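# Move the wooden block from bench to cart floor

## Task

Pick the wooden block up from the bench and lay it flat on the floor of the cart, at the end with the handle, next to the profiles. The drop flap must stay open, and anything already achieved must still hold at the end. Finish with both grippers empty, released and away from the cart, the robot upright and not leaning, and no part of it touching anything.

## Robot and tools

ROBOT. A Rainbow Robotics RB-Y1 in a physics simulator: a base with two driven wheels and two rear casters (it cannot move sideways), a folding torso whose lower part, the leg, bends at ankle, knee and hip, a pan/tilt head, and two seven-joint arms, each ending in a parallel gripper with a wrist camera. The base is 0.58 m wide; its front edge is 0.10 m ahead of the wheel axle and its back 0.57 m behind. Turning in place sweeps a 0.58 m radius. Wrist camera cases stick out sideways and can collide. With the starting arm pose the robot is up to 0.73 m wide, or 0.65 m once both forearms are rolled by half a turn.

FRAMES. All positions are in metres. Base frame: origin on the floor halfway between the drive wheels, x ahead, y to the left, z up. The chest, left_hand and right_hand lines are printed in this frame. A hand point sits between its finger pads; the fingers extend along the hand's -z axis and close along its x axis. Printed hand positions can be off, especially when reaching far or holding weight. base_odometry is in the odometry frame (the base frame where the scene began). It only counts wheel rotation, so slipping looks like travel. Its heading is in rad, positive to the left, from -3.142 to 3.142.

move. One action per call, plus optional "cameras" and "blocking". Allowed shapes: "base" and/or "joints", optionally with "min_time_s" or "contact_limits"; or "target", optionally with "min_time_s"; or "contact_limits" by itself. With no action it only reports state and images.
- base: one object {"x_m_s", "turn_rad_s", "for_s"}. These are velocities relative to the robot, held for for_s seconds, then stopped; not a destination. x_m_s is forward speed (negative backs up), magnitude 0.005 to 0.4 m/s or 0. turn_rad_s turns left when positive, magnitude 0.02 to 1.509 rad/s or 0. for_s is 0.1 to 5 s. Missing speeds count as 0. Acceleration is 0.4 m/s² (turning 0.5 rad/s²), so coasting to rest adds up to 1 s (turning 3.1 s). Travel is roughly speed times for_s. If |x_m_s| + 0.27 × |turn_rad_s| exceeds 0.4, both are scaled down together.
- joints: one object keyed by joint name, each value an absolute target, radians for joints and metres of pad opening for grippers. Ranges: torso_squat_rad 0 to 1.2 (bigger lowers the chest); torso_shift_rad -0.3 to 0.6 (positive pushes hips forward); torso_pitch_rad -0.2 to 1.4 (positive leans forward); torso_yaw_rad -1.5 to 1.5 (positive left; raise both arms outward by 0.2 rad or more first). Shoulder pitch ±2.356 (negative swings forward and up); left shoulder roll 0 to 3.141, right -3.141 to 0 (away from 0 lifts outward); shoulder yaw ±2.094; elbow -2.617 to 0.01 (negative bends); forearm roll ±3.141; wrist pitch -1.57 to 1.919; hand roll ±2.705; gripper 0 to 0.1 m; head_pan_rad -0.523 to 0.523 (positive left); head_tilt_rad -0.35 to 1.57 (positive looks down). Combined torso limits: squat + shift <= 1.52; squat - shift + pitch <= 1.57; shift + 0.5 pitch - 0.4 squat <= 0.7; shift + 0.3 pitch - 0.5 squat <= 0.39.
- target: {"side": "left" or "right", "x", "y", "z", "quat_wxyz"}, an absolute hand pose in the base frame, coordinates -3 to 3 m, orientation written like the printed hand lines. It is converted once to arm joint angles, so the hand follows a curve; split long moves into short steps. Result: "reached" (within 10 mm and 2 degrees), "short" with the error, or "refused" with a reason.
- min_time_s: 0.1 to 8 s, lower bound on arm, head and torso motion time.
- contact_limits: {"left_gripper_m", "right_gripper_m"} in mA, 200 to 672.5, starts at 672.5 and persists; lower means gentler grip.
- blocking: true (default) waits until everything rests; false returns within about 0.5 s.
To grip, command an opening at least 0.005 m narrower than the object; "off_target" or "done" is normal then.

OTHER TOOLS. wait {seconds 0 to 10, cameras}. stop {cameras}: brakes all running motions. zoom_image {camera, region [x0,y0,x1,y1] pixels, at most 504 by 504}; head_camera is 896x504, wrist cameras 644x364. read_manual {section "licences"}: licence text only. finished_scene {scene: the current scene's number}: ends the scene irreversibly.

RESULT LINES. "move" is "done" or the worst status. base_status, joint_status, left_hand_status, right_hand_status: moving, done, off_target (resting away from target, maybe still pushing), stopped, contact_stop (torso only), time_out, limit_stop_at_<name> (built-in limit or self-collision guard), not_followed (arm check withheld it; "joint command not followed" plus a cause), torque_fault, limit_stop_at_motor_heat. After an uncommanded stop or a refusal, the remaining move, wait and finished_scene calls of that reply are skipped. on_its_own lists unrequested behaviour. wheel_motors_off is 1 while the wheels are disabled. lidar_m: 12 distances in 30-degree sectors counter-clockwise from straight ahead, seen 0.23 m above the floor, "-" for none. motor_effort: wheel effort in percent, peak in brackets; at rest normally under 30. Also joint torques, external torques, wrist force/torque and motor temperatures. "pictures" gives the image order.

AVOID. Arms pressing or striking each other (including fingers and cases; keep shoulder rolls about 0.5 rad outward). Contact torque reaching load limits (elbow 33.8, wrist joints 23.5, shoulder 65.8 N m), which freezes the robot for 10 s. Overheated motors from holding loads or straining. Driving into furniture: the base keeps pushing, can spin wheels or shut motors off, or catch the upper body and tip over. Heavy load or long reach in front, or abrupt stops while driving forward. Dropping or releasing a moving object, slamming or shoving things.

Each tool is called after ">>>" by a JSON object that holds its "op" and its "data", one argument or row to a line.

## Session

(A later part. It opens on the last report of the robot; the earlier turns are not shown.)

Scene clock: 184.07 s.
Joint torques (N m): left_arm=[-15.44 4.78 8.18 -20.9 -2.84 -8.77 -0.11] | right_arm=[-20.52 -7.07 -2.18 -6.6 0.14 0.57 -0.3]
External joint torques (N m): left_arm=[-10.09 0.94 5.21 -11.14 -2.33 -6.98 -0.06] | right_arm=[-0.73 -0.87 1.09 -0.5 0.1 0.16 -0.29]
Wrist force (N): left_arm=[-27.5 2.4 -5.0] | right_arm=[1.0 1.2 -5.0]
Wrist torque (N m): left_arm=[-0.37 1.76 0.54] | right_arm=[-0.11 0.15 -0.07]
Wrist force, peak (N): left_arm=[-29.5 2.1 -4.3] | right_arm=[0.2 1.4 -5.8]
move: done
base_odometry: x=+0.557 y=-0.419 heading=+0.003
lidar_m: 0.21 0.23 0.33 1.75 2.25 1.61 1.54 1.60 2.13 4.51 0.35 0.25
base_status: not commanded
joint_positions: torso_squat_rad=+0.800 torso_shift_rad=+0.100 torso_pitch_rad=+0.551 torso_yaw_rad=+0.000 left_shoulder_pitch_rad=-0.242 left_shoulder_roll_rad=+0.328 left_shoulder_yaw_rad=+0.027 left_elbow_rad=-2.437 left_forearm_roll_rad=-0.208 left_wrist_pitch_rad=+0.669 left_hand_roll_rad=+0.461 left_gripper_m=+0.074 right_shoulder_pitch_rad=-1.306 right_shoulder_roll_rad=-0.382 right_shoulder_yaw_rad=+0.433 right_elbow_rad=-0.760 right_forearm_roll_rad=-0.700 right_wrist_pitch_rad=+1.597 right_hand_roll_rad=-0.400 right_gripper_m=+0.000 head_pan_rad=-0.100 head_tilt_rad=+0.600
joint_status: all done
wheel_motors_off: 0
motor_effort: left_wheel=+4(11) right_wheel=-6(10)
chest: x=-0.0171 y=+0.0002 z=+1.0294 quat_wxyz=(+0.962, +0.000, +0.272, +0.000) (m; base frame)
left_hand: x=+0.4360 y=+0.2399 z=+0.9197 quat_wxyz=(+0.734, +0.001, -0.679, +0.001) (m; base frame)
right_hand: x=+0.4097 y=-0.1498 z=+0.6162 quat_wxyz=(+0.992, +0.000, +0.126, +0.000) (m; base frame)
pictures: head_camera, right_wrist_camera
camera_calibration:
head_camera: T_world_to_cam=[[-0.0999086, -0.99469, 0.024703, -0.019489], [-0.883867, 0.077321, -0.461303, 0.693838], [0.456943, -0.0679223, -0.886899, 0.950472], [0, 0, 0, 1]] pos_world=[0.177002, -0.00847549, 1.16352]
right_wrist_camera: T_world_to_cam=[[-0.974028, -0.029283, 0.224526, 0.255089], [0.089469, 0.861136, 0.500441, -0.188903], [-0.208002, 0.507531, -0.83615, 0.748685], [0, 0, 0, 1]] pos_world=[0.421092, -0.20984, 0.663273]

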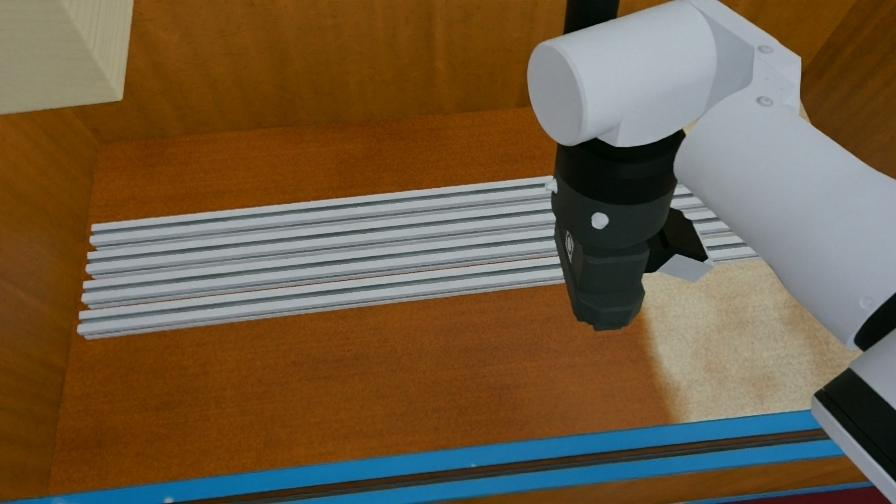

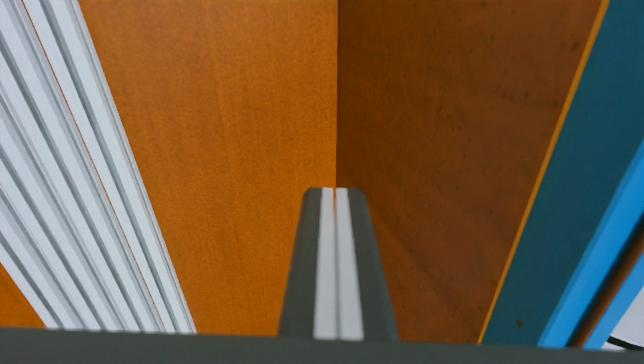

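>>> {"op": "move", "data": {
  "target": {"side": "right", "x": 0.40, "y": -0.15, "z": 0.72, "quat_wxyz": [1, 0, 0, 0]},
  "cameras": []
}}

>>> {"op": "move", "data": {
  "target": {"side": "left", "x": 0.40, "y": 0.24, "z": 1.02, "quat_wxyz": [0.6428, 0, -0.766, 0]},
  "min_time_s": 2,
  "cameras": []
}}

>>> {"op": "move", "data": {
  "joints": {"torso_squat_rad": 0.9, "torso_pitch_rad": 0.75, "torso_shift_rad": 0.1},
  "cameras": ["head_camera", "right_wrist_camera"]
}}

Scene clock: 192.60 s.
Joint torques (N m): left_arm=[-14.88 4.61 7.92 -20.75 -2.88 -8.69 -0.22] | right_arm=[-16.7 -7.25 -5.6 -7 0.05 -0.13 0.01]
External joint torques (N m): left_arm=[-9.53 0.77 4.94 -10.99 -2.38 -6.91 -0.17] | right_arm=[0.12 -0.43 0.93 -0.78 -0.17 -0.11 0.01]
Wrist force (N): left_arm=[-27.2 1.0 -4.9] | right_arm=[-1.1 1.5 -5.7]
Wrist torque (N m): left_arm=[-0.24 1.77 0.59] | right_arm=[-0.15 -0.04 -0.06]
Wrist force, peak (N): left_arm=[-28.0 2.4 -5.4] | right_arm=[0.7 0.5 -6.0]
move: done
base_odometry: x=+0.557 y=-0.419 heading=+0.003
lidar_m: 0.22 0.24 0.32 1.75 2.26 1.62 1.54 1.61 2.15 4.52 0.36 0.24
base_status: not commanded
joint_positions: torso_squat_rad=+0.800 torso_shift_rad=+0.100 torso_pitch_rad=+0.551 torso_yaw_rad=+0.000 left_shoulder_pitch_rad=-0.242 left_shoulder_roll_rad=+0.328 left_shoulder_yaw_rad=+0.027 left_elbow_rad=-2.437 left_forearm_roll_rad=-0.208 left_wrist_pitch_rad=+0.669 left_hand_roll_rad=+0.461 left_gripper_m=+0.074 right_shoulder_pitch_rad=-1.101 right_shoulder_roll_rad=-0.623 right_shoulder_yaw_rad=+0.445 right_elbow_rad=-1.637 right_forearm_roll_rad=-0.754 right_wrist_pitch_rad=+1.834 right_hand_roll_rad=-0.771 right_gripper_m=+0.000 head_pan_rad=-0.100 head_tilt_rad=+0.600
joint_status: all done
wheel_motors_off: 0
motor_effort: left_wheel=+5(6) right_wheel=-5(8)
chest: x=-0.0171 y=+0.0002 z=+1.0294 quat_wxyz=(+0.962, +0.000, +0.272, +0.000) (m; base frame)
left_hand: x=+0.4360 y=+0.2399 z=+0.9198 quat_wxyz=(+0.734, +0.001, -0.679, +0.001) (m; base frame)
right_hand: x=+0.4000 y=-0.1500 z=+0.7201 quat_wxyz=(+1.000, +0.000, +0.000, +0.000) (m; base frame)
right_hand_status: reached (checked arc, planned for 1.2 s): 0 mm and 0.0 deg off.
pictures: none
No camera images: "cameras" was empty.

Scene clock: 194.93 s.
Joint torques (N m): left_arm=[-11.77 2.56 7.47 -20.42 -2.61 -8.75 -0.08] | right_arm=[-16.71 -7.41 -5.56 -7.08 0 -0.01 0.19]
External joint torques (N m): left_arm=[-7.92 -0.74 5.07 -11.14 -2.21 -7.04 -0.02] | right_arm=[0.12 -0.6 0.97 -0.85 -0.22 0.01 0.19]
Wrist force (N): left_arm=[-26.9 1.2 3.1] | right_arm=[-0.7 1.2 -5.1]
Wrist torque (N m): left_arm=[-0.10 1.74 0.54] | right_arm=[-0.12 0.03 -0.10]
Wrist force, peak (N): left_arm=[-28.5 1.6 -3.1] | right_arm=[-0.7 1.2 -5.6]
move: short
base_odometry: x=+0.557 y=-0.419 heading=+0.003
lidar_m: 0.22 0.23 0.33 1.75 2.26 1.62 1.52 1.61 2.13 4.52 0.35 0.25
base_status: not commanded
joint_positions: torso_squat_rad=+0.800 torso_shift_rad=+0.100 torso_pitch_rad=+0.551 torso_yaw_rad=+0.000 left_shoulder_pitch_rad=-0.182 left_shoulder_roll_rad=+0.281 left_shoulder_yaw_rad=+0.077 left_elbow_rad=-2.614 left_forearm_roll_rad=-0.277 left_wrist_pitch_rad=+0.503 left_hand_roll_rad=+0.484 left_gripper_m=+0.074 right_shoulder_pitch_rad=-1.101 right_shoulder_roll_rad=-0.623 right_shoulder_yaw_rad=+0.445 right_elbow_rad=-1.637 right_forearm_roll_rad=-0.754 right_wrist_pitch_rad=+1.834 right_hand_roll_rad=-0.771 right_gripper_m=+0.000 head_pan_rad=-0.100 head_tilt_rad=+0.600
joint_status: all done
wheel_motors_off: 0
motor_effort: left_wheel=+5(6) right_wheel=-5(6)
chest: x=-0.0171 y=+0.0002 z=+1.0294 quat_wxyz=(+0.962, +0.000, +0.272, +0.000) (m; base frame)
left_hand: x=+0.4010 y=+0.2404 z=+1.0171 quat_wxyz=(+0.628, -0.002, -0.778, -0.002) (m; base frame)
left_hand_status: short (checked arc, as near as the solve gets, planned for 2.0 s): 3 mm and 2.2 deg off. The place is met; only the turn is off.
right_hand: x=+0.4000 y=-0.1500 z=+0.7201 quat_wxyz=(+1.000, +0.000, +0.000, +0.000) (m; base frame)
pictures: none
No camera images: "cameras" was empty.

Scene clock: 196.43 s.
Joint torques (N m): left_arm=[-9.7 2.46 6.81 -21.66 -2.51 -8.77 -0.16] | right_arm=[-14.08 -6.4 -4.77 -7.27 -0.28 0.17 0.09]
External joint torques (N m): left_arm=[-8.39 -0.39 4.54 -11.56 -2.11 -7.01 -0.11] | right_arm=[-0.18 -0.39 0.78 -0.61 -0.26 -0.09 0.11]
Wrist force (N): left_arm=[-27.5 1.6 -2.0] | right_arm=[0.0 1.0 -5.5]
Wrist torque (N m): left_arm=[-0.29 1.89 0.54] | right_arm=[-0.11 0.05 -0.06]
Wrist force, peak (N): left_arm=[-29.9 1.7 -1.3] | right_arm=[0.1 0.5 -6.0]
move: done
base_odometry: x=+0.557 y=-0.419 heading=+0.003
lidar_m: 0.23 0.24 0.32 1.74 2.27 1.61 1.54 1.60 2.15 4.53 0.34 0.24
base_status: not commanded
joint_positions: torso_squat_rad=+0.900 torso_shift_rad=+0.100 torso_pitch_rad=+0.751 torso_yaw_rad=+0.000 left_shoulder_pitch_rad=-0.182 left_shoulder_roll_rad=+0.281 left_shoulder_yaw_rad=+0.077 left_elbow_rad=-2.614 left_forearm_roll_rad=-0.277 left_wrist_pitch_rad=+0.503 left_hand_roll_rad=+0.484 left_gripper_m=+0.074 right_shoulder_pitch_rad=-1.101 right_shoulder_roll_rad=-0.623 right_shoulder_yaw_rad=+0.445 right_elbow_rad=-1.637 right_forearm_roll_rad=-0.754 right_wrist_pitch_rad=+1.834 right_hand_roll_rad=-0.771 right_gripper_m=+0.000 head_pan_rad=-0.100 head_tilt_rad=+0.600
joint_status: all done
wheel_motors_off: 0
motor_effort: left_wheel=+4(6) right_wheel=-6(6)
chest: x=+0.0268 y=+0.0002 z=+0.9397 quat_wxyz=(+0.930, +0.000, +0.367, +0.000) (m; base frame)
left_hand: x=+0.4341 y=+0.2404 z=+0.8445 quat_wxyz=(+0.703, -0.002, -0.711, -0.002) (m; base frame)
right_hand: x=+0.3741 y=-0.1500 z=+0.5536 quat_wxyz=(+0.995, +0.000, +0.100, +0.000) (m; base frame)
pictures: head_camera, right_wrist_camera
camera_calibration:
head_camera: T_world_to_cam=[[-0.0931325, -0.994675, 0.0441355, -0.0313059], [-0.9579, 0.0774219, -0.276465, 0.519506], [0.271576, -0.0680253, -0.96001, 0.924441], [0, 0, 0, 1]] pos_world=[0.243663, -0.00847492, 1.03248]
right_wrist_camera: T_world_to_cam=[[-0.984517, -0.0287961, 0.172909, 0.267035], [0.0633859, 0.861182, 0.504329, -0.146711], [-0.163429, 0.507481, -0.846023, 0.677805], [0, 0, 0, 1]] pos_world=[0.382973, -0.209939, 0.601256]

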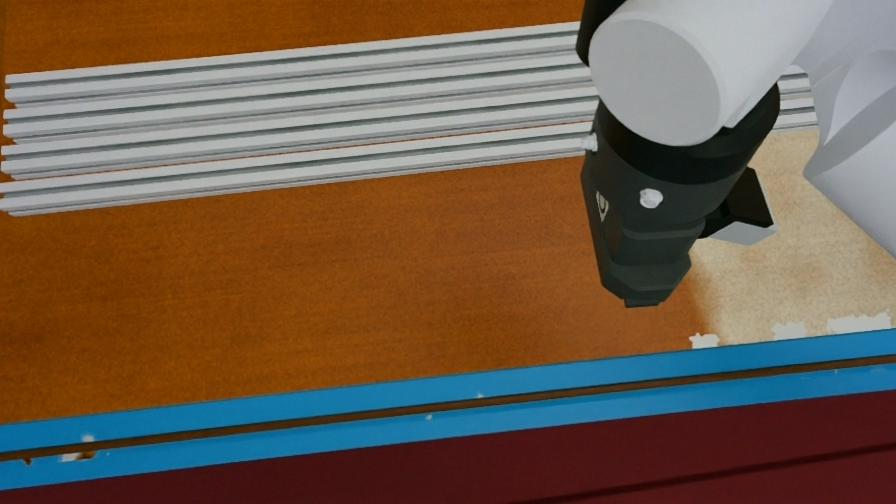

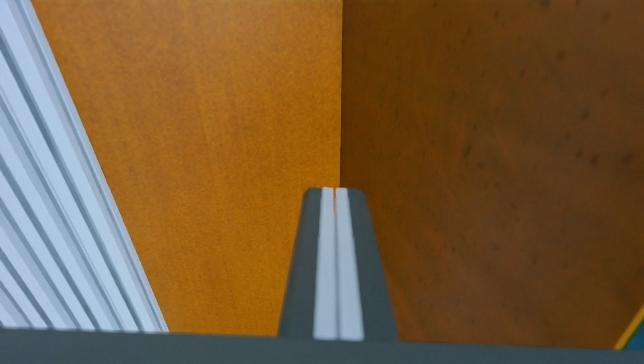

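>>> {"op": "move", "data": {
  "target": {"side": "right", "x": 0.42, "y": -0.15, "z": 0.47, "quat_wxyz": [1, 0, 0, 0]},
  "min_time_s": 1.5,
  "cameras": ["head_camera", "right_wrist_camera"]
}}

Scene clock: 200.03 s.
Joint torques (N m): left_arm=[-9.52 2.52 7.18 -21.57 -2.46 -8.77 -0.15] | right_arm=[-13.14 -3.62 -4.03 -6.76 0.32 0.09 0.11]
External joint torques (N m): left_arm=[-8.21 -0.33 4.9 -11.47 -2.06 -7 -0.09] | right_arm=[1.05 1.86 0.77 0.08 0.09 0.11 0.11]
Wrist force (N): left_arm=[-27.7 1.7 -1.5] | right_arm=[-1.3 1.5 -4.5]
Wrist torque (N m): left_arm=[-0.21 1.75 0.50] | right_arm=[-0.15 -0.05 -0.07]
Wrist force, peak (N): left_arm=[-28.5 1.5 -1.6] | right_arm=[0.4 1.1 -5.7]
move: done
base_odometry: x=+0.557 y=-0.419 heading=+0.003
lidar_m: 0.22 0.24 0.33 1.75 2.28 1.61 1.54 1.60 2.15 4.52 0.35 0.23
base_status: not commanded
joint_positions: torso_squat_rad=+0.900 torso_shift_rad=+0.100 torso_pitch_rad=+0.751 torso_yaw_rad=+0.000 left_shoulder_pitch_rad=-0.182 left_shoulder_roll_rad=+0.281 left_shoulder_yaw_rad=+0.077 left_elbow_rad=-2.614 left_forearm_roll_rad=-0.277 left_wrist_pitch_rad=+0.503 left_hand_roll_rad=+0.484 left_gripper_m=+0.074 right_shoulder_pitch_rad=-1.097 right_shoulder_roll_rad=-0.541 right_shoulder_yaw_rad=+0.509 right_elbow_rad=-1.337 right_forearm_roll_rad=-0.545 right_wrist_pitch_rad=+1.426 right_hand_roll_rad=-0.658 right_gripper_m=+0.000 head_pan_rad=-0.100 head_tilt_rad=+0.600
joint_status: all done
wheel_motors_off: 0
motor_effort: left_wheel=+4(5) right_wheel=-4(6)
chest: x=+0.0268 y=+0.0002 z=+0.9397 quat_wxyz=(+0.930, +0.000, +0.367, +0.000) (m; base frame)
left_hand: x=+0.4341 y=+0.2404 z=+0.8445 quat_wxyz=(+0.703, -0.002, -0.711, -0.002) (m; base frame)
right_hand: x=+0.4202 y=-0.1502 z=+0.4702 quat_wxyz=(+1.000, +0.000, +0.000, +0.000) (m; base frame)
right_hand_status: reached (checked arc, planned for 1.5 s): 0 mm and 0.0 deg off.
pictures: head_camera, right_wrist_camera
camera_calibration:
head_camera: T_world_to_cam=[[-0.0931325, -0.994675, 0.0441355, -0.0313059], [-0.9579, 0.0774219, -0.276465, 0.519506], [0.271576, -0.0680253, -0.96001, 0.924441], [0, 0, 0, 1]] pos_world=[0.243663, -0.00847492, 1.03248]
right_wrist_camera: T_world_to_cam=[[-0.999227, -0.0286701, -0.0268884, 0.426956], [-0.0383458, 0.861314, 0.506623, -0.0656702], [0.00863441, 0.507263, -0.861748, 0.549899], [0, 0, 0, 1]] pos_world=[0.41936, -0.21014, 0.518625]

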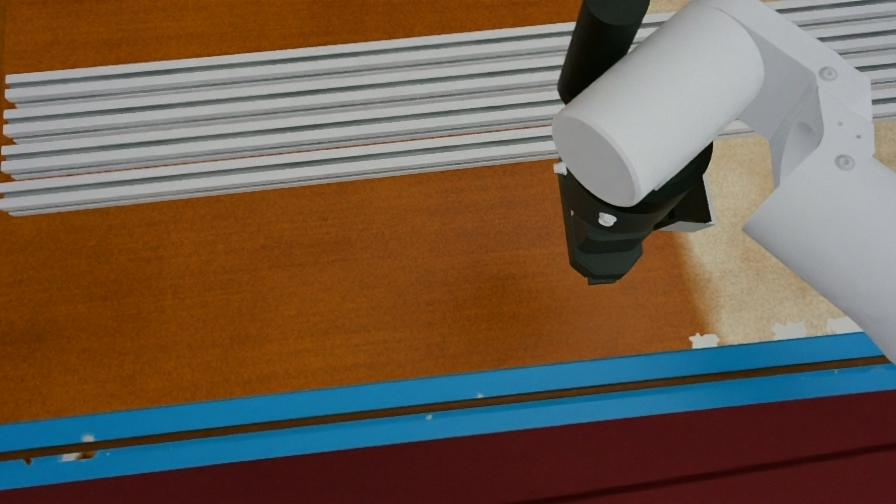

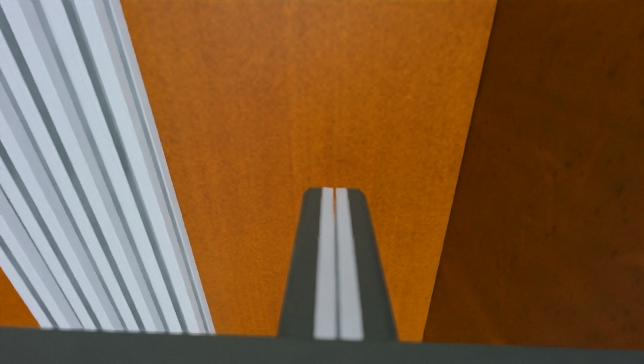

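>>> {"op": "move", "data": {
  "target": {"side": "right", "x": 0.44, "y": -0.15, "z": 0.43, "quat_wxyz": [1, 0, 0, 0]},
  "min_time_s": 1.5,
  "cameras": ["head_camera", "right_wrist_camera"]
}}

Scene clock: 202.93 s.
Joint torques (N m): left_arm=[-9.79 2.68 6.91 -21.69 -2.53 -8.71 -0.24] | right_arm=[-16.96 -3.54 -5.31 -5.77 0.36 0.04 0.1]
External joint torques (N m): left_arm=[-8.47 -0.16 4.63 -11.59 -2.13 -6.94 -0.19] | right_arm=[-1.39 1.62 -1.58 0.57 0.14 0.07 0.1]
Wrist force (N): left_arm=[-27.5 2.0 -1.9] | right_arm=[-0.9 1.1 -4.9]
Wrist torque (N m): left_arm=[-0.23 1.82 0.54] | right_arm=[-0.11 -0.02 -0.08]
Wrist force, peak (N): left_arm=[-28.3 1.8 -1.4] | right_arm=[-1.0 1.1 -5.7]
move: done
base_odometry: x=+0.557 y=-0.419 heading=+0.003
lidar_m: 0.23 0.23 0.31 1.75 2.27 1.61 1.54 1.61 2.15 4.52 0.34 0.25
base_status: not commanded
joint_positions: torso_squat_rad=+0.900 torso_shift_rad=+0.100 torso_pitch_rad=+0.751 torso_yaw_rad=+0.000 left_shoulder_pitch_rad=-0.182 left_shoulder_roll_rad=+0.281 left_shoulder_yaw_rad=+0.077 left_elbow_rad=-2.614 left_forearm_roll_rad=-0.277 left_wrist_pitch_rad=+0.503 left_hand_roll_rad=+0.484 left_gripper_m=+0.074 right_shoulder_pitch_rad=-1.196 right_shoulder_roll_rad=-0.450 right_shoulder_yaw_rad=+0.507 right_elbow_rad=-0.996 right_forearm_roll_rad=-0.536 right_wrist_pitch_rad=+1.247 right_hand_roll_rad=-0.544 right_gripper_m=+0.000 head_pan_rad=-0.100 head_tilt_rad=+0.600
joint_status: all done
wheel_motors_off: 0
motor_effort: left_wheel=+4(5) right_wheel=-4(6)
chest: x=+0.0268 y=+0.0002 z=+0.9397 quat_wxyz=(+0.930, +0.000, +0.367, +0.000) (m; base frame)
left_hand: x=+0.4341 y=+0.2404 z=+0.8445 quat_wxyz=(+0.703, -0.002, -0.711, -0.002) (m; base frame)
right_hand: x=+0.4397 y=-0.1502 z=+0.4300 quat_wxyz=(+1.000, +0.000, +0.000, +0.000) (m; base frame)
right_hand_status: reached (checked arc, planned for 1.5 s): 0 mm and 0.0 deg off.
pictures: head_camera, right_wrist_camera
camera_calibration:
head_camera: T_world_to_cam=[[-0.0931325, -0.994675, 0.0441355, -0.0313059], [-0.9579, 0.0774219, -0.276465, 0.519506], [0.271576, -0.0680253, -0.96001, 0.924441], [0, 0, 0, 1]] pos_world=[0.243663, -0.00847492, 1.03248]
right_wrist_camera: T_world_to_cam=[[-0.999217, -0.0289888, -0.0269401, 0.445317], [-0.0386438, 0.861487, 0.506307, -0.0442863], [0.00853133, 0.506951, -0.861933, 0.515244], [0, 0, 0, 1]] pos_world=[0.438861, -0.210142, 0.478525]

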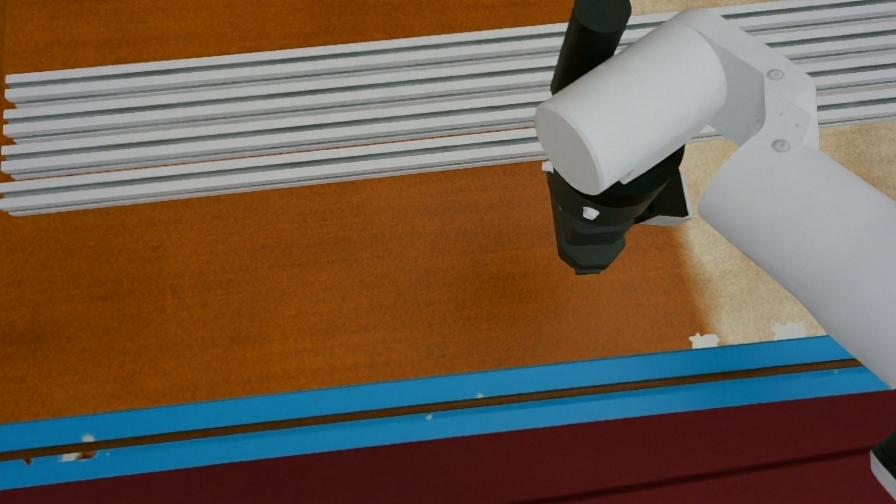

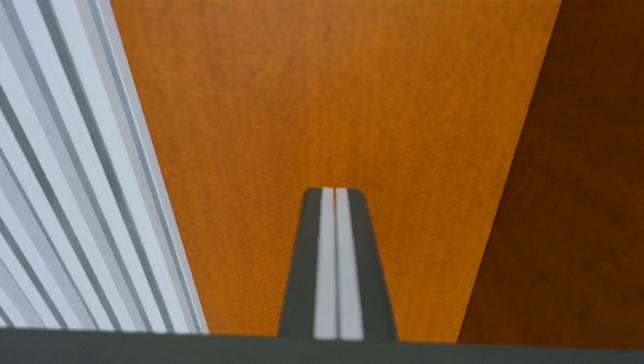

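>>> {"op": "move", "data": {
  "target": {"side": "right", "x": 0.44, "y": -0.15, "z": 0.395, "quat_wxyz": [1, 0, 0, 0]},
  "min_time_s": 1.5,
  "cameras": ["right_wrist_camera"]
}}

Scene clock: 206.47 s.
Joint torques (N m): left_arm=[-9.99 2.63 6.93 -21.7 -2.49 -8.87 -0.32] | right_arm=[-17.28 -2.73 -4.43 -5.24 0.23 0.04 0.2]
External joint torques (N m): left_arm=[-8.68 -0.22 4.65 -11.6 -2.09 -7.1 -0.27] | right_arm=[-1.18 1.91 -1.88 0.37 0.01 0.08 0.2]
Wrist force (N): left_arm=[-28.1 2.7 -1.7] | right_arm=[-1.4 0.9 -5.0]
Wrist torque (N m): left_arm=[-0.32 1.69 0.54] | right_arm=[-0.09 -0.11 -0.07]
Wrist force, peak (N): left_arm=[-28.1 3.0 -2.6] | right_arm=[-0.4 1.3 -5.5]
move: done
base_odometry: x=+0.557 y=-0.419 heading=+0.003
lidar_m: 0.22 0.23 0.31 1.74 2.26 1.62 1.53 1.61 2.15 4.52 0.35 0.24
base_status: not commanded
joint_positions: torso_squat_rad=+0.900 torso_shift_rad=+0.100 torso_pitch_rad=+0.751 torso_yaw_rad=+0.000 left_shoulder_pitch_rad=-0.182 left_shoulder_roll_rad=+0.281 left_shoulder_yaw_rad=+0.077 left_elbow_rad=-2.614 left_forearm_roll_rad=-0.277 left_wrist_pitch_rad=+0.503 left_hand_roll_rad=+0.484 left_gripper_m=+0.074 right_shoulder_pitch_rad=-1.270 right_shoulder_roll_rad=-0.365 right_shoulder_yaw_rad=+0.504 right_elbow_rad=-0.698 right_forearm_roll_rad=-0.537 right_wrist_pitch_rad=+1.070 right_hand_roll_rad=-0.456 right_gripper_m=+0.000 head_pan_rad=-0.100 head_tilt_rad=+0.600
joint_status: all done
wheel_motors_off: 0
motor_effort: left_wheel=+4(5) right_wheel=-5(6)
chest: x=+0.0268 y=+0.0002 z=+0.9397 quat_wxyz=(+0.930, +0.000, +0.367, +0.000) (m; base frame)
left_hand: x=+0.4341 y=+0.2404 z=+0.8445 quat_wxyz=(+0.703, -0.002, -0.711, -0.002) (m; base frame)
right_hand: x=+0.4396 y=-0.1503 z=+0.3951 quat_wxyz=(+1.000, +0.000, -0.001, +0.000) (m; base frame)
right_hand_status: reached (checked arc, planned for 1.5 s): 0 mm and 0.1 deg off.
pictures: right_wrist_camera
camera_calibration:
right_wrist_camera: T_world_to_cam=[[-0.999183, -0.0289584, -0.0281942, 0.444824], [-0.0392533, 0.861468, 0.506293, -0.0262116], [0.00962698, 0.506986, -0.861901, 0.484637], [0, 0, 0, 1]] pos_world=[0.438766, -0.210242, 0.443521]

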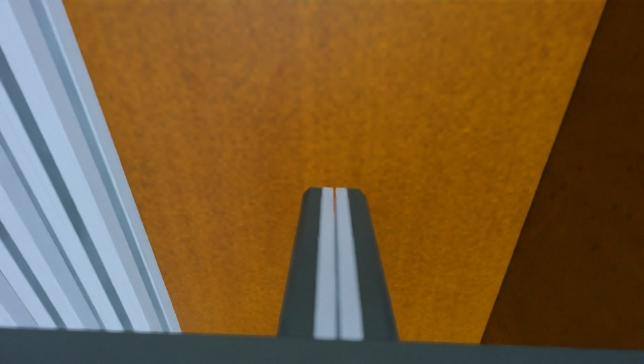

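>>> {"op": "move", "data": {
  "target": {"side": "right", "x": 0.42, "y": -0.15, "z": 0.5, "quat_wxyz": [1, 0, 0, 0]},
  "cameras": []
}}

>>> {"op": "move", "data": {
  "joints": {"torso_squat_rad": 0.85, "torso_pitch_rad": 0.93, "torso_shift_rad": 0.22},
  "min_time_s": 2,
  "cameras": ["head_camera", "right_wrist_camera"]
}}

Scene clock: 225.70 s.
Joint torques (N m): left_arm=[-9.83 2.33 6.21 -21.6 -2.34 -8.75 -0.28] | right_arm=[-14.15 -5.61 -6.28 -7.8 -0.01 -0.11 0.01]
External joint torques (N m): left_arm=[-8.52 -0.52 3.92 -11.5 -1.94 -6.99 -0.23] | right_arm=[0 0.11 -1.11 -0.83 -0.24 -0.09 0.01]
Wrist force (N): left_arm=[-27.6 1.1 -1.5] | right_arm=[-1.0 1.2 -5.2]
Wrist torque (N m): left_arm=[-0.30 1.75 0.53] | right_arm=[-0.08 0.00 -0.09]
Wrist force, peak (N): left_arm=[-28.5 1.6 -2.2] | right_arm=[-1.1 0.3 -5.8]
move: done
base_odometry: x=+0.557 y=-0.419 heading=+0.003
lidar_m: 0.22 0.24 0.32 1.75 2.26 1.62 1.52 1.60 2.13 4.52 0.34 0.24
base_status: not commanded
joint_positions: torso_squat_rad=+0.900 torso_shift_rad=+0.100 torso_pitch_rad=+0.751 torso_yaw_rad=+0.000 left_shoulder_pitch_rad=-0.182 left_shoulder_roll_rad=+0.281 left_shoulder_yaw_rad=+0.077 left_elbow_rad=-2.614 left_forearm_roll_rad=-0.277 left_wrist_pitch_rad=+0.503 left_hand_roll_rad=+0.484 left_gripper_m=+0.074 right_shoulder_pitch_rad=-1.089 right_shoulder_roll_rad=-0.573 right_shoulder_yaw_rad=+0.483 right_elbow_rad=-1.465 right_forearm_roll_rad=-0.563 right_wrist_pitch_rad=+1.532 right_hand_roll_rad=-0.689 right_gripper_m=+0.000 head_pan_rad=-0.100 head_tilt_rad=+0.600
joint_status: all done
wheel_motors_off: 0
motor_effort: left_wheel=+3(5) right_wheel=-3(6)
chest: x=+0.0268 y=+0.0002 z=+0.9397 quat_wxyz=(+0.930, +0.000, +0.367, +0.000) (m; base frame)
left_hand: x=+0.4341 y=+0.2404 z=+0.8445 quat_wxyz=(+0.703, -0.002, -0.711, -0.002) (m; base frame)
right_hand: x=+0.4199 y=-0.1500 z=+0.5000 quat_wxyz=(+1.000, +0.000, +0.000, +0.000) (m; base frame)
right_hand_status: reached (checked arc, planned for 1.1 s): 0 mm and 0.0 deg off.
pictures: none
No camera images: "cameras" was empty.

Scene clock: 228.00 s.
Joint torques (N m): left_arm=[-7.44 2.38 6.23 -21.88 -2.39 -8.59 -0.19] | right_arm=[-10.63 -4.75 -5.09 -7.48 -0.17 0.26 0.15]
External joint torques (N m): left_arm=[-8.45 0.04 4.14 -11.38 -2 -6.83 -0.14] | right_arm=[0.1 -0.07 -1.04 -0.56 -0.18 0.02 0.16]
Wrist force (N): left_arm=[-27.1 1.8 -7.3] | right_arm=[0.8 1.1 -5.0]
Wrist torque (N m): left_arm=[-0.32 1.80 0.55] | right_arm=[-0.12 0.12 -0.09]
Wrist force, peak (N): left_arm=[-28.3 1.4 -6.4] | right_arm=[-0.2 1.3 -5.4]
move: done
base_odometry: x=+0.557 y=-0.419 heading=+0.003
lidar_m: 0.22 0.23 0.33 1.75 2.27 1.62 1.53 1.60 2.15 4.53 0.33 0.24
base_status: not commanded
joint_positions: torso_squat_rad=+0.850 torso_shift_rad=+0.220 torso_pitch_rad=+0.931 torso_yaw_rad=+0.000 left_shoulder_pitch_rad=-0.182 left_shoulder_roll_rad=+0.281 left_shoulder_yaw_rad=+0.077 left_elbow_rad=-2.614 left_forearm_roll_rad=-0.277 left_wrist_pitch_rad=+0.503 left_hand_roll_rad=+0.484 left_gripper_m=+0.074 right_shoulder_pitch_rad=-1.089 right_shoulder_roll_rad=-0.573 right_shoulder_yaw_rad=+0.483 right_elbow_rad=-1.465 right_forearm_roll_rad=-0.563 right_wrist_pitch_rad=+1.532 right_hand_roll_rad=-0.689 right_gripper_m=+0.000 head_pan_rad=-0.100 head_tilt_rad=+0.600
joint_status: all done
wheel_motors_off: 0
motor_effort: left_wheel=+3(5) right_wheel=-4(5)
chest: x=+0.1212 y=+0.0001 z=+0.9161 quat_wxyz=(+0.894, +0.000, +0.449, +0.000) (m; base frame)
left_hand: x=+0.5050 y=+0.2404 z=+0.7496 quat_wxyz=(+0.764, -0.002, -0.645, -0.002) (m; base frame)
right_hand: x=+0.4294 y=-0.1500 z=+0.4132 quat_wxyz=(+0.996, +0.000, +0.090, +0.000) (m; base frame)
pictures: head_camera, right_wrist_camera
camera_calibration:
head_camera: T_world_to_cam=[[-0.0837333, -0.994675, 0.0600799, -0.0372204], [-0.9919, 0.077417, -0.100703, 0.446585], [0.095516, -0.0680254, -0.993101, 0.927896], [0, 0, 0, 1]] pos_world=[0.351222, -0.00847493, 0.968703]
right_wrist_camera: T_world_to_cam=[[-0.987775, -0.0291686, 0.153132, 0.355168], [0.0528882, 0.861364, 0.505228, -0.0751515], [-0.146639, 0.507151, -0.849291, 0.562228], [0, 0, 0, 1]] pos_world=[0.437245, -0.210042, 0.461077]

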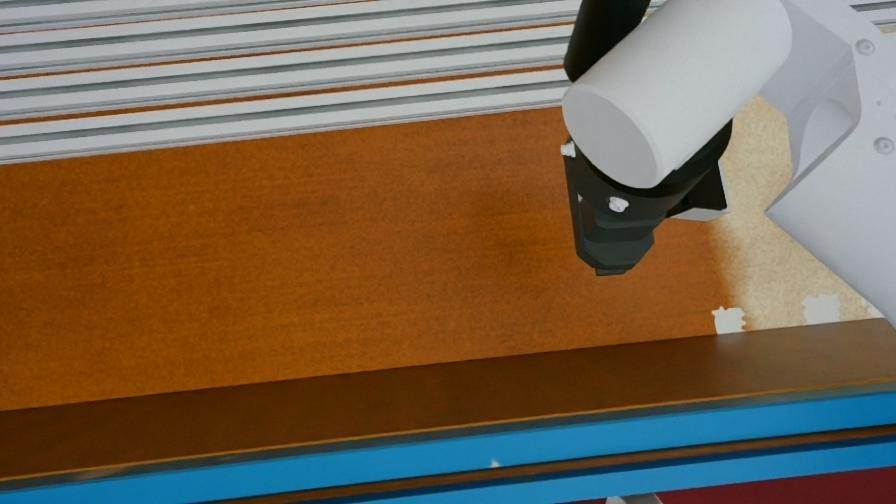

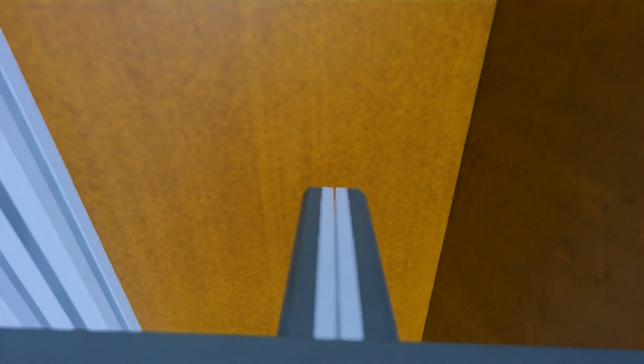

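>>> {"op": "move", "data": {
  "target": {"side": "right", "x": 0.45, "y": -0.12, "z": 0.34, "quat_wxyz": [1, 0, 0, 0]},
  "min_time_s": 1.5,
  "cameras": ["head_camera", "right_wrist_camera"]
}}

Scene clock: 231.47 s.
Joint torques (N m): left_arm=[-7.25 2.4 6.25 -21.92 -2.55 -8.61 -0.21] | right_arm=[-12.47 -1.05 -1.61 -6 0.28 0.01 -0.35]
External joint torques (N m): left_arm=[-8.26 0.06 4.16 -11.42 -2.16 -6.86 -0.16] | right_arm=[-1.36 1.35 1.14 0.51 0.06 0.04 -0.35]
Wrist force (N): left_arm=[-27.1 1.8 -7.7] | right_arm=[-0.8 0.6 -5.4]
Wrist torque (N m): left_arm=[-0.29 1.77 0.53] | right_arm=[-0.06 0.02 -0.10]
Wrist force, peak (N): left_arm=[-27.9 1.3 -6.9] | right_arm=[-0.9 1.4 -5.7]
move: done
base_odometry: x=+0.557 y=-0.419 heading=+0.003
lidar_m: 0.22 0.24 0.32 1.75 2.26 1.61 1.54 1.61 2.13 4.52 0.36 0.24
base_status: not commanded
joint_positions: torso_squat_rad=+0.850 torso_shift_rad=+0.220 torso_pitch_rad=+0.931 torso_yaw_rad=+0.000 left_shoulder_pitch_rad=-0.182 left_shoulder_roll_rad=+0.281 left_shoulder_yaw_rad=+0.077 left_elbow_rad=-2.614 left_forearm_roll_rad=-0.277 left_wrist_pitch_rad=+0.503 left_hand_roll_rad=+0.484 left_gripper_m=+0.074 right_shoulder_pitch_rad=-1.140 right_shoulder_roll_rad=-0.422 right_shoulder_yaw_rad=+0.563 right_elbow_rad=-1.116 right_forearm_roll_rad=-0.365 right_wrist_pitch_rad=+1.144 right_hand_roll_rad=-0.703 right_gripper_m=+0.000 head_pan_rad=-0.100 head_tilt_rad=+0.600
joint_status: all done
wheel_motors_off: 0
motor_effort: left_wheel=+2(3) right_wheel=-4(4)
chest: x=+0.1212 y=+0.0001 z=+0.9161 quat_wxyz=(+0.894, +0.000, +0.449, +0.000) (m; base frame)
left_hand: x=+0.5050 y=+0.2404 z=+0.7496 quat_wxyz=(+0.764, -0.002, -0.645, -0.002) (m; base frame)
right_hand: x=+0.4499 y=-0.1203 z=+0.3400 quat_wxyz=(+1.000, +0.000, +0.000, +0.000) (m; base frame)
right_hand_status: reached (checked arc, planned for 1.5 s): 0 mm and 0.0 deg off.
pictures: head_camera, right_wrist_camera
camera_calibration:
head_camera: T_world_to_cam=[[-0.0837333, -0.994675, 0.0600799, -0.0372204], [-0.9919, 0.077417, -0.100703, 0.446585], [0.095516, -0.0680254, -0.993101, 0.927896], [0, 0, 0, 1]] pos_world=[0.351222, -0.00847493, 0.968703]
right_wrist_camera: T_world_to_cam=[[-0.999242, -0.0286129, -0.0263877, 0.453813], [-0.0380416, 0.861384, 0.506528, -0.0244609], [0.0082367, 0.507148, -0.861819, 0.422549], [0, 0, 0, 1]] pos_world=[0.449058, -0.18024, 0.388526]

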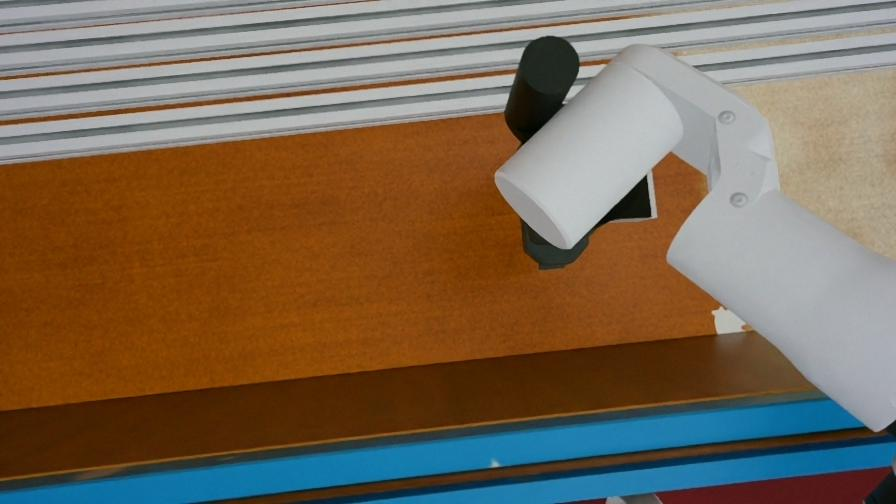

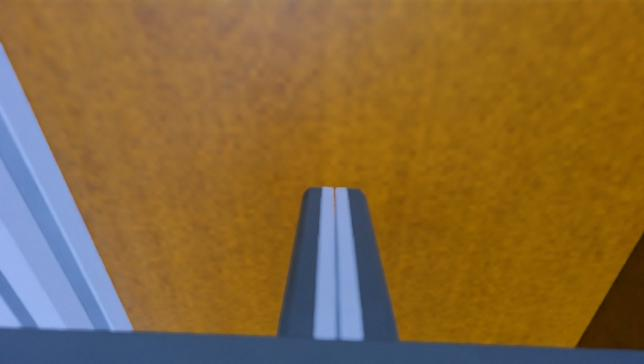

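>>> {"op": "move", "data": {
  "target": {"side": "right", "x": 0.45, "y": -0.12, "z": 0.305, "quat_wxyz": [1, 0, 0, 0]},
  "min_time_s": 1.5,
  "cameras": ["right_wrist_camera"]
}}

Scene clock: 234.23 s.
Joint torques (N m): left_arm=[-7.44 2.47 6.24 -21.94 -2.54 -8.53 -0.16] | right_arm=[-5.61 4.86 -1.59 -0.7 -0.61 -1.7 0.19]
External joint torques (N m): left_arm=[-8.42 0.13 4.15 -11.44 -2.15 -6.78 -0.11] | right_arm=[6.2 6.75 0.41 4.92 -0.81 -1.67 0.19]
Wrist force (N): left_arm=[-27.0 2.4 -6.3] | right_arm=[-3.8 -7.2 35.7]
Wrist torque (N m): left_arm=[-0.26 1.73 0.55] | right_arm=[-0.11 -0.03 -0.10]
Wrist force, peak (N): left_arm=[-28.2 2.2 -7.9] | right_arm=[-11.8 -10.0 55.7]
move: done
base_odometry: x=+0.557 y=-0.419 heading=+0.003
lidar_m: 0.22 0.23 0.32 1.74 2.26 1.60 1.54 1.62 2.14 4.52 0.35 0.24
base_status: not commanded
joint_positions: torso_squat_rad=+0.850 torso_shift_rad=+0.220 torso_pitch_rad=+0.929 torso_yaw_rad=+0.000 left_shoulder_pitch_rad=-0.182 left_shoulder_roll_rad=+0.281 left_shoulder_yaw_rad=+0.077 left_elbow_rad=-2.614 left_forearm_roll_rad=-0.277 left_wrist_pitch_rad=+0.503 left_hand_roll_rad=+0.484 left_gripper_m=+0.074 right_shoulder_pitch_rad=-1.219 right_shoulder_roll_rad=-0.341 right_shoulder_yaw_rad=+0.558 right_elbow_rad=-0.820 right_forearm_roll_rad=-0.369 right_wrist_pitch_rad=+0.964 right_hand_roll_rad=-0.636 right_gripper_m=+0.000 head_pan_rad=-0.100 head_tilt_rad=+0.600
joint_status: all done
wheel_motors_off: 0
motor_effort: left_wheel=+1(3) right_wheel=+0(4)
chest: x=+0.1206 y=+0.0002 z=+0.9165 quat_wxyz=(+0.894, +0.000, +0.448, +0.000) (m; base frame)
left_hand: x=+0.5047 y=+0.2403 z=+0.7506 quat_wxyz=(+0.763, -0.002, -0.646, -0.001) (m; base frame)
right_hand: x=+0.4517 y=-0.1206 z=+0.3069 quat_wxyz=(+1.000, +0.000, -0.003, +0.000) (m; base frame)
right_hand_status: reached (checked arc, planned for 1.5 s): 3 mm and 0.3 deg off.
pictures: right_wrist_camera
camera_calibration:
right_wrist_camera: T_world_to_cam=[[-0.999079, -0.0288972, -0.0317211, 0.456323], [-0.0409842, 0.861599, 0.505932, -0.00578677], [0.0127108, 0.506766, -0.86199, 0.392124], [0, 0, 0, 1]] pos_world=[0.450681, -0.180543, 0.35541]

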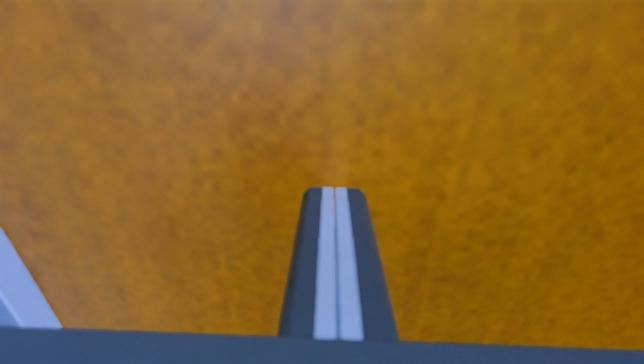

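>>> {"op": "move", "data": {
  "target": {"side": "right", "x": 0.45, "y": -0.12, "z": 0.328, "quat_wxyz": [1, 0, 0, 0]},
  "cameras": []
}}

>>> {"op": "move", "data": {
  "target": {"side": "right", "x": 0.55, "y": -0.12, "z": 0.324, "quat_wxyz": [1, 0, 0, 0]},
  "min_time_s": 3,
  "cameras": ["head_camera", "right_wrist_camera"]
}}

Scene clock: 237.33 s.
Joint torques (N m): left_arm=[-7.02 2.41 5.9 -22.1 -2.51 -8.4 -0.24] | right_arm=[-10.79 -2.75 -1.65 -6.62 -0.07 -0.01 -0.1]
External joint torques (N m): left_arm=[-8.03 0.06 3.82 -11.61 -2.12 -6.65 -0.18] | right_arm=[0.57 -0.57 0.82 -0.4 -0.27 0.01 -0.1]
Wrist force (N): left_arm=[-27.1 0.4 -7.4] | right_arm=[-0.9 0.9 -5.0]
Wrist torque (N m): left_arm=[-0.43 1.79 0.52] | right_arm=[-0.09 0.00 -0.09]
Wrist force, peak (N): left_arm=[-27.9 1.3 -7.3] | right_arm=[-4.3 -7.1 35.9]
move: done
base_odometry: x=+0.557 y=-0.419 heading=+0.003
lidar_m: 0.21 0.24 0.32 1.74 2.27 1.61 1.53 1.59 2.16 4.52 0.36 0.24
base_status: not commanded
joint_positions: torso_squat_rad=+0.850 torso_shift_rad=+0.220 torso_pitch_rad=+0.931 torso_yaw_rad=+0.000 left_shoulder_pitch_rad=-0.182 left_shoulder_roll_rad=+0.281 left_shoulder_yaw_rad=+0.077 left_elbow_rad=-2.614 left_forearm_roll_rad=-0.277 left_wrist_pitch_rad=+0.503 left_hand_roll_rad=+0.484 left_gripper_m=+0.074 right_shoulder_pitch_rad=-1.168 right_shoulder_roll_rad=-0.391 right_shoulder_yaw_rad=+0.562 right_elbow_rad=-1.010 right_forearm_roll_rad=-0.367 right_wrist_pitch_rad=+1.084 right_hand_roll_rad=-0.677 right_gripper_m=+0.000 head_pan_rad=-0.100 head_tilt_rad=+0.600
joint_status: all done
wheel_motors_off: 0
motor_effort: left_wheel=+1(2) right_wheel=+0(4)
chest: x=+0.1212 y=+0.0002 z=+0.9161 quat_wxyz=(+0.894, +0.000, +0.449, +0.000) (m; base frame)
left_hand: x=+0.5050 y=+0.2404 z=+0.7497 quat_wxyz=(+0.764, -0.002, -0.645, -0.002) (m; base frame)
right_hand: x=+0.4498 y=-0.1196 z=+0.3269 quat_wxyz=(+1.000, +0.000, +0.002, +0.000) (m; base frame)
right_hand_status: reached (checked arc, planned for 0.5 s): 1 mm and 0.2 deg off.
pictures: none
No camera images: "cameras" was empty.

Scene clock: 240.67 s.
Joint torques (N m): left_arm=[-7.1 2.66 6.07 -22.02 -2.56 -8.59 -0.15] | right_arm=[-17.66 -0.51 -2.53 -4.09 -0.14 -0.33 0.16]
External joint torques (N m): left_arm=[-8.11 0.32 3.98 -11.52 -2.17 -6.83 -0.1] | right_arm=[-1.13 2.39 -1.83 0.54 -0.34 -0.02 0.16]
Wrist force (N): left_arm=[-26.5 1.4 -6.5] | right_arm=[-1.8 0.9 -5.1]
Wrist torque (N m): left_arm=[-0.23 1.82 0.52] | right_arm=[-0.10 -0.04 -0.08]
Wrist force, peak (N): left_arm=[-27.8 2.0 -7.5] | right_arm=[-1.5 1.1 -5.6]
move: short
base_odometry: x=+0.557 y=-0.419 heading=+0.003
lidar_m: 0.22 0.24 0.32 1.74 2.26 1.61 1.53 1.60 2.14 4.52 0.35 0.25
base_status: not commanded
joint_positions: torso_squat_rad=+0.850 torso_shift_rad=+0.220 torso_pitch_rad=+0.931 torso_yaw_rad=+0.000 left_shoulder_pitch_rad=-0.182 left_shoulder_roll_rad=+0.281 left_shoulder_yaw_rad=+0.077 left_elbow_rad=-2.614 left_forearm_roll_rad=-0.277 left_wrist_pitch_rad=+0.503 left_hand_roll_rad=+0.484 left_gripper_m=+0.074 right_shoulder_pitch_rad=-1.548 right_shoulder_roll_rad=-0.256 right_shoulder_yaw_rad=+0.438 right_elbow_rad=-0.267 right_forearm_roll_rad=-0.471 right_wrist_pitch_rad=+0.669 right_hand_roll_rad=-0.388 right_gripper_m=+0.000 head_pan_rad=-0.100 head_tilt_rad=+0.600
joint_status: all done
wheel_motors_off: 0
motor_effort: left_wheel=+0(2) right_wheel=+1(2)
chest: x=+0.1212 y=+0.0002 z=+0.9161 quat_wxyz=(+0.894, +0.000, +0.449, +0.000) (m; base frame)
left_hand: x=+0.5050 y=+0.2404 z=+0.7497 quat_wxyz=(+0.764, -0.002, -0.645, -0.002) (m; base frame)
right_hand: x=+0.5491 y=-0.1205 z=+0.3249 quat_wxyz=(+0.997, +0.019, -0.071, +0.000) (m; base frame)
right_hand_status: short (checked arc, as near as the solve gets, planned for 3.0 s): 1 mm and 8.4 deg off. The place is met; only the turn is off.
pictures: head_camera, right_wrist_camera
camera_calibration:
head_camera: T_world_to_cam=[[-0.0838376, -0.994668, 0.0600627, -0.0371751], [-0.991882, 0.0775156, -0.100807, 0.44658], [0.0956134, -0.0680264, -0.993091, 0.927862], [0, 0, 0, 1]] pos_world=[0.351122, -0.00847463, 0.968703]
right_wrist_camera: T_world_to_cam=[[-0.985414, -0.0254181, -0.168266, 0.591482], [-0.11198, 0.841399, 0.528685, 0.0182921], [0.128141, 0.539816, -0.831973, 0.337174], [0, 0, 0, 1]] pos_world=[0.541697, -0.182368, 0.370375]

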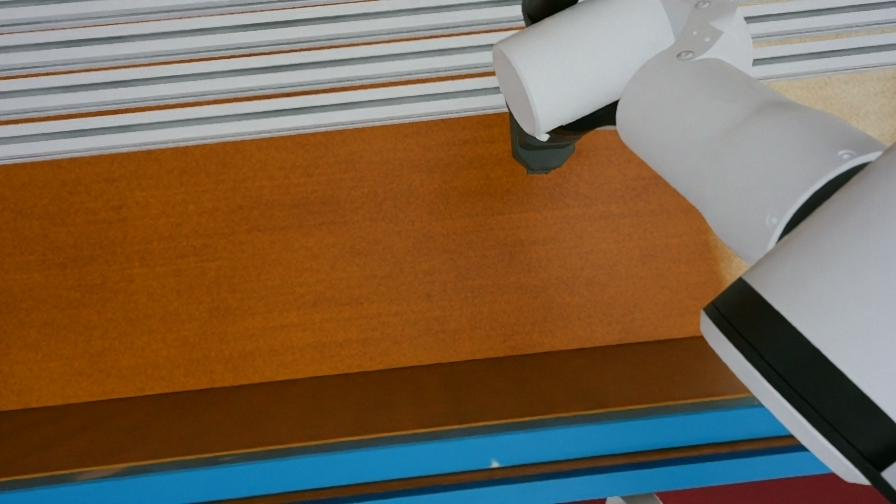

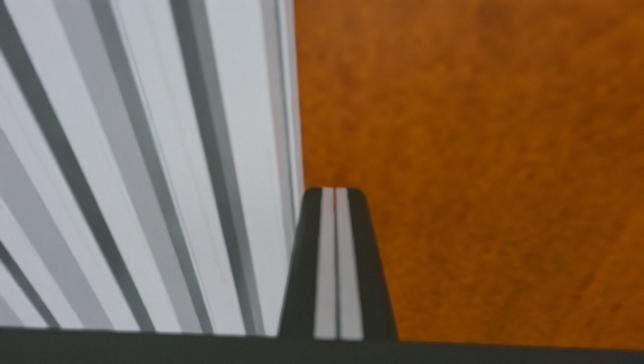

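>>> {"op": "move", "data": {
  "target": {"side": "right", "x": 0.42, "y": -0.2, "z": 0.55, "quat_wxyz": [1, 0, 0, 0]},
  "min_time_s": 2,
  "cameras": []
}}

>>> {"op": "move", "data": {
  "joints": {"torso_squat_rad": 0.6, "torso_pitch_rad": 0.4, "torso_shift_rad": 0.0, "right_gripper_m": 0.1},
  "min_time_s": 3,
  "cameras": ["head_camera"]
}}

Scene clock: 247.93 s.
Joint torques (N m): left_arm=[-6.96 2.31 6.17 -22.11 -2.45 -8.61 -0.28] | right_arm=[-12.98 -9.65 -7.34 -3.89 0.18 0.04 0.25]
External joint torques (N m): left_arm=[-7.97 -0.03 4.08 -11.61 -2.06 -6.85 -0.23] | right_arm=[-2.09 -0.12 0.03 -0.15 -0.01 0.05 0.25]
Wrist force (N): left_arm=[-27.2 1.4 -6.9] | right_arm=[-1.1 1.4 -4.8]
Wrist torque (N m): left_arm=[-0.19 1.69 0.55] | right_arm=[-0.11 -0.04 -0.09]
Wrist force, peak (N): left_arm=[-28.1 1.4 -7.4] | right_arm=[-9.2 1.3 -5.3]
move: done
base_odometry: x=+0.557 y=-0.419 heading=+0.003
lidar_m: 0.23 0.23 0.33 1.75 2.26 1.61 1.54 1.60 2.14 4.53 0.35 0.24
base_status: not commanded
joint_positions: torso_squat_rad=+0.850 torso_shift_rad=+0.220 torso_pitch_rad=+0.931 torso_yaw_rad=+0.000 left_shoulder_pitch_rad=-0.182 left_shoulder_roll_rad=+0.281 left_shoulder_yaw_rad=+0.077 left_elbow_rad=-2.614 left_forearm_roll_rad=-0.277 left_wrist_pitch_rad=+0.503 left_hand_roll_rad=+0.484 left_gripper_m=+0.074 right_shoulder_pitch_rad=-1.612 right_shoulder_roll_rad=-1.401 right_shoulder_yaw_rad=+1.297 right_elbow_rad=-2.192 right_forearm_roll_rad=-0.997 right_wrist_pitch_rad=+1.200 right_hand_roll_rad=-1.395 right_gripper_m=+0.000 head_pan_rad=-0.100 head_tilt_rad=+0.600
joint_status: all done
wheel_motors_off: 0
motor_effort: left_wheel=-1(3) right_wheel=+1(3)
chest: x=+0.1212 y=+0.0001 z=+0.9161 quat_wxyz=(+0.894, +0.000, +0.449, +0.000) (m; base frame)
left_hand: x=+0.5050 y=+0.2403 z=+0.7496 quat_wxyz=(+0.764, -0.002, -0.645, -0.002) (m; base frame)
right_hand: x=+0.4203 y=-0.1996 z=+0.5504 quat_wxyz=(+1.000, +0.003, +0.002, +0.000) (m; base frame)
right_hand_status: reached (checked arc, planned for 2.3 s): 1 mm and 0.4 deg off.
pictures: none
No camera images: "cameras" was empty.

Scene clock: 251.23 s.
Joint torques (N m): left_arm=[-13.42 3.66 6.51 -18.46 -2.39 -8.26 -0.22] | right_arm=[-16.53 -7.98 -10.06 0.18 0.92 -0.16 0.31]
External joint torques (N m): left_arm=[-7.78 0.1 4.07 -10.05 -2.01 -6.64 -0.17] | right_arm=[-1.6 -0.01 -0.25 0.01 -0.13 0.02 0.28]
Wrist force (N): left_arm=[-25.9 1.4 7.4] | right_arm=[-4.0 0.6 -4.4]
Wrist torque (N m): left_arm=[-0.07 1.72 0.53] | right_arm=[-0.04 -0.18 -0.12]
Wrist force, peak (N): left_arm=[-28.4 2.0 -7.2] | right_arm=[-3.9 0.8 -4.9]
move: done
base_odometry: x=+0.557 y=-0.419 heading=+0.003
lidar_m: 0.23 0.24 0.32 1.74 2.27 1.61 1.53 1.61 2.14 4.53 0.35 0.25
base_status: not commanded
joint_positions: torso_squat_rad=+0.600 torso_shift_rad=+0.000 torso_pitch_rad=+0.401 torso_yaw_rad=+0.000 left_shoulder_pitch_rad=-0.182 left_shoulder_roll_rad=+0.281 left_shoulder_yaw_rad=+0.077 left_elbow_rad=-2.614 left_forearm_roll_rad=-0.277 left_wrist_pitch_rad=+0.503 left_hand_roll_rad=+0.484 left_gripper_m=+0.074 right_shoulder_pitch_rad=-1.612 right_shoulder_roll_rad=-1.401 right_shoulder_yaw_rad=+1.297 right_elbow_rad=-2.192 right_forearm_roll_rad=-0.997 right_wrist_pitch_rad=+1.200 right_hand_roll_rad=-1.395 right_gripper_m=+0.099 head_pan_rad=-0.100 head_tilt_rad=+0.600
joint_status: all done
wheel_motors_off: 0
motor_effort: left_wheel=+2(3) right_wheel=+0(3)
chest: x=-0.1071 y=+0.0002 z=+1.1432 quat_wxyz=(+0.980, +0.000, +0.199, +0.000) (m; base frame)
left_hand: x=+0.3080 y=+0.2404 z=+1.1938 quat_wxyz=(+0.568, -0.002, -0.823, -0.002) (m; base frame)
right_hand: x=+0.3359 y=-0.1994 z=+0.9791 quat_wxyz=(+0.966, +0.003, -0.260, +0.001) (m; base frame)
pictures: head_camera
camera_calibration:
head_camera: T_world_to_cam=[[-0.102559, -0.994682, 0.00940862, -0.0140704], [-0.804807, 0.0774155, -0.588466, 0.82058], [0.584608, -0.0679248, -0.808467, 1.01651], [0, 0, 0, 1]] pos_world=[0.0647075, -0.0084752, 1.30483]

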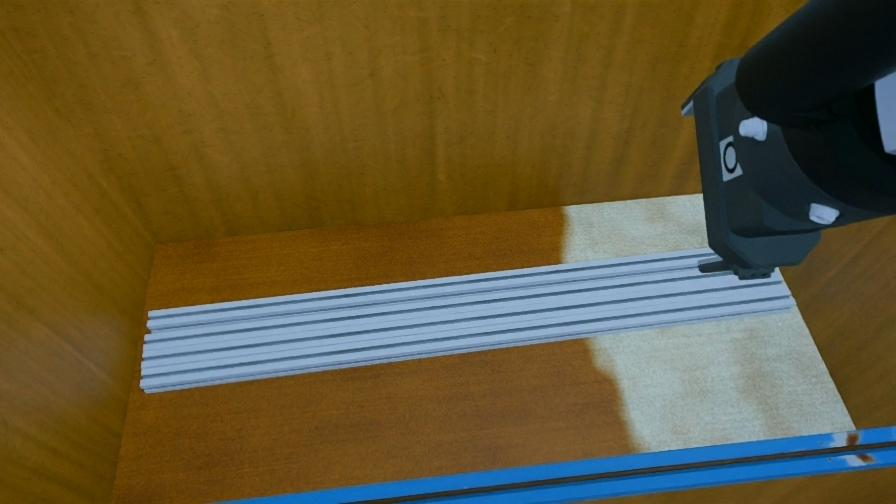

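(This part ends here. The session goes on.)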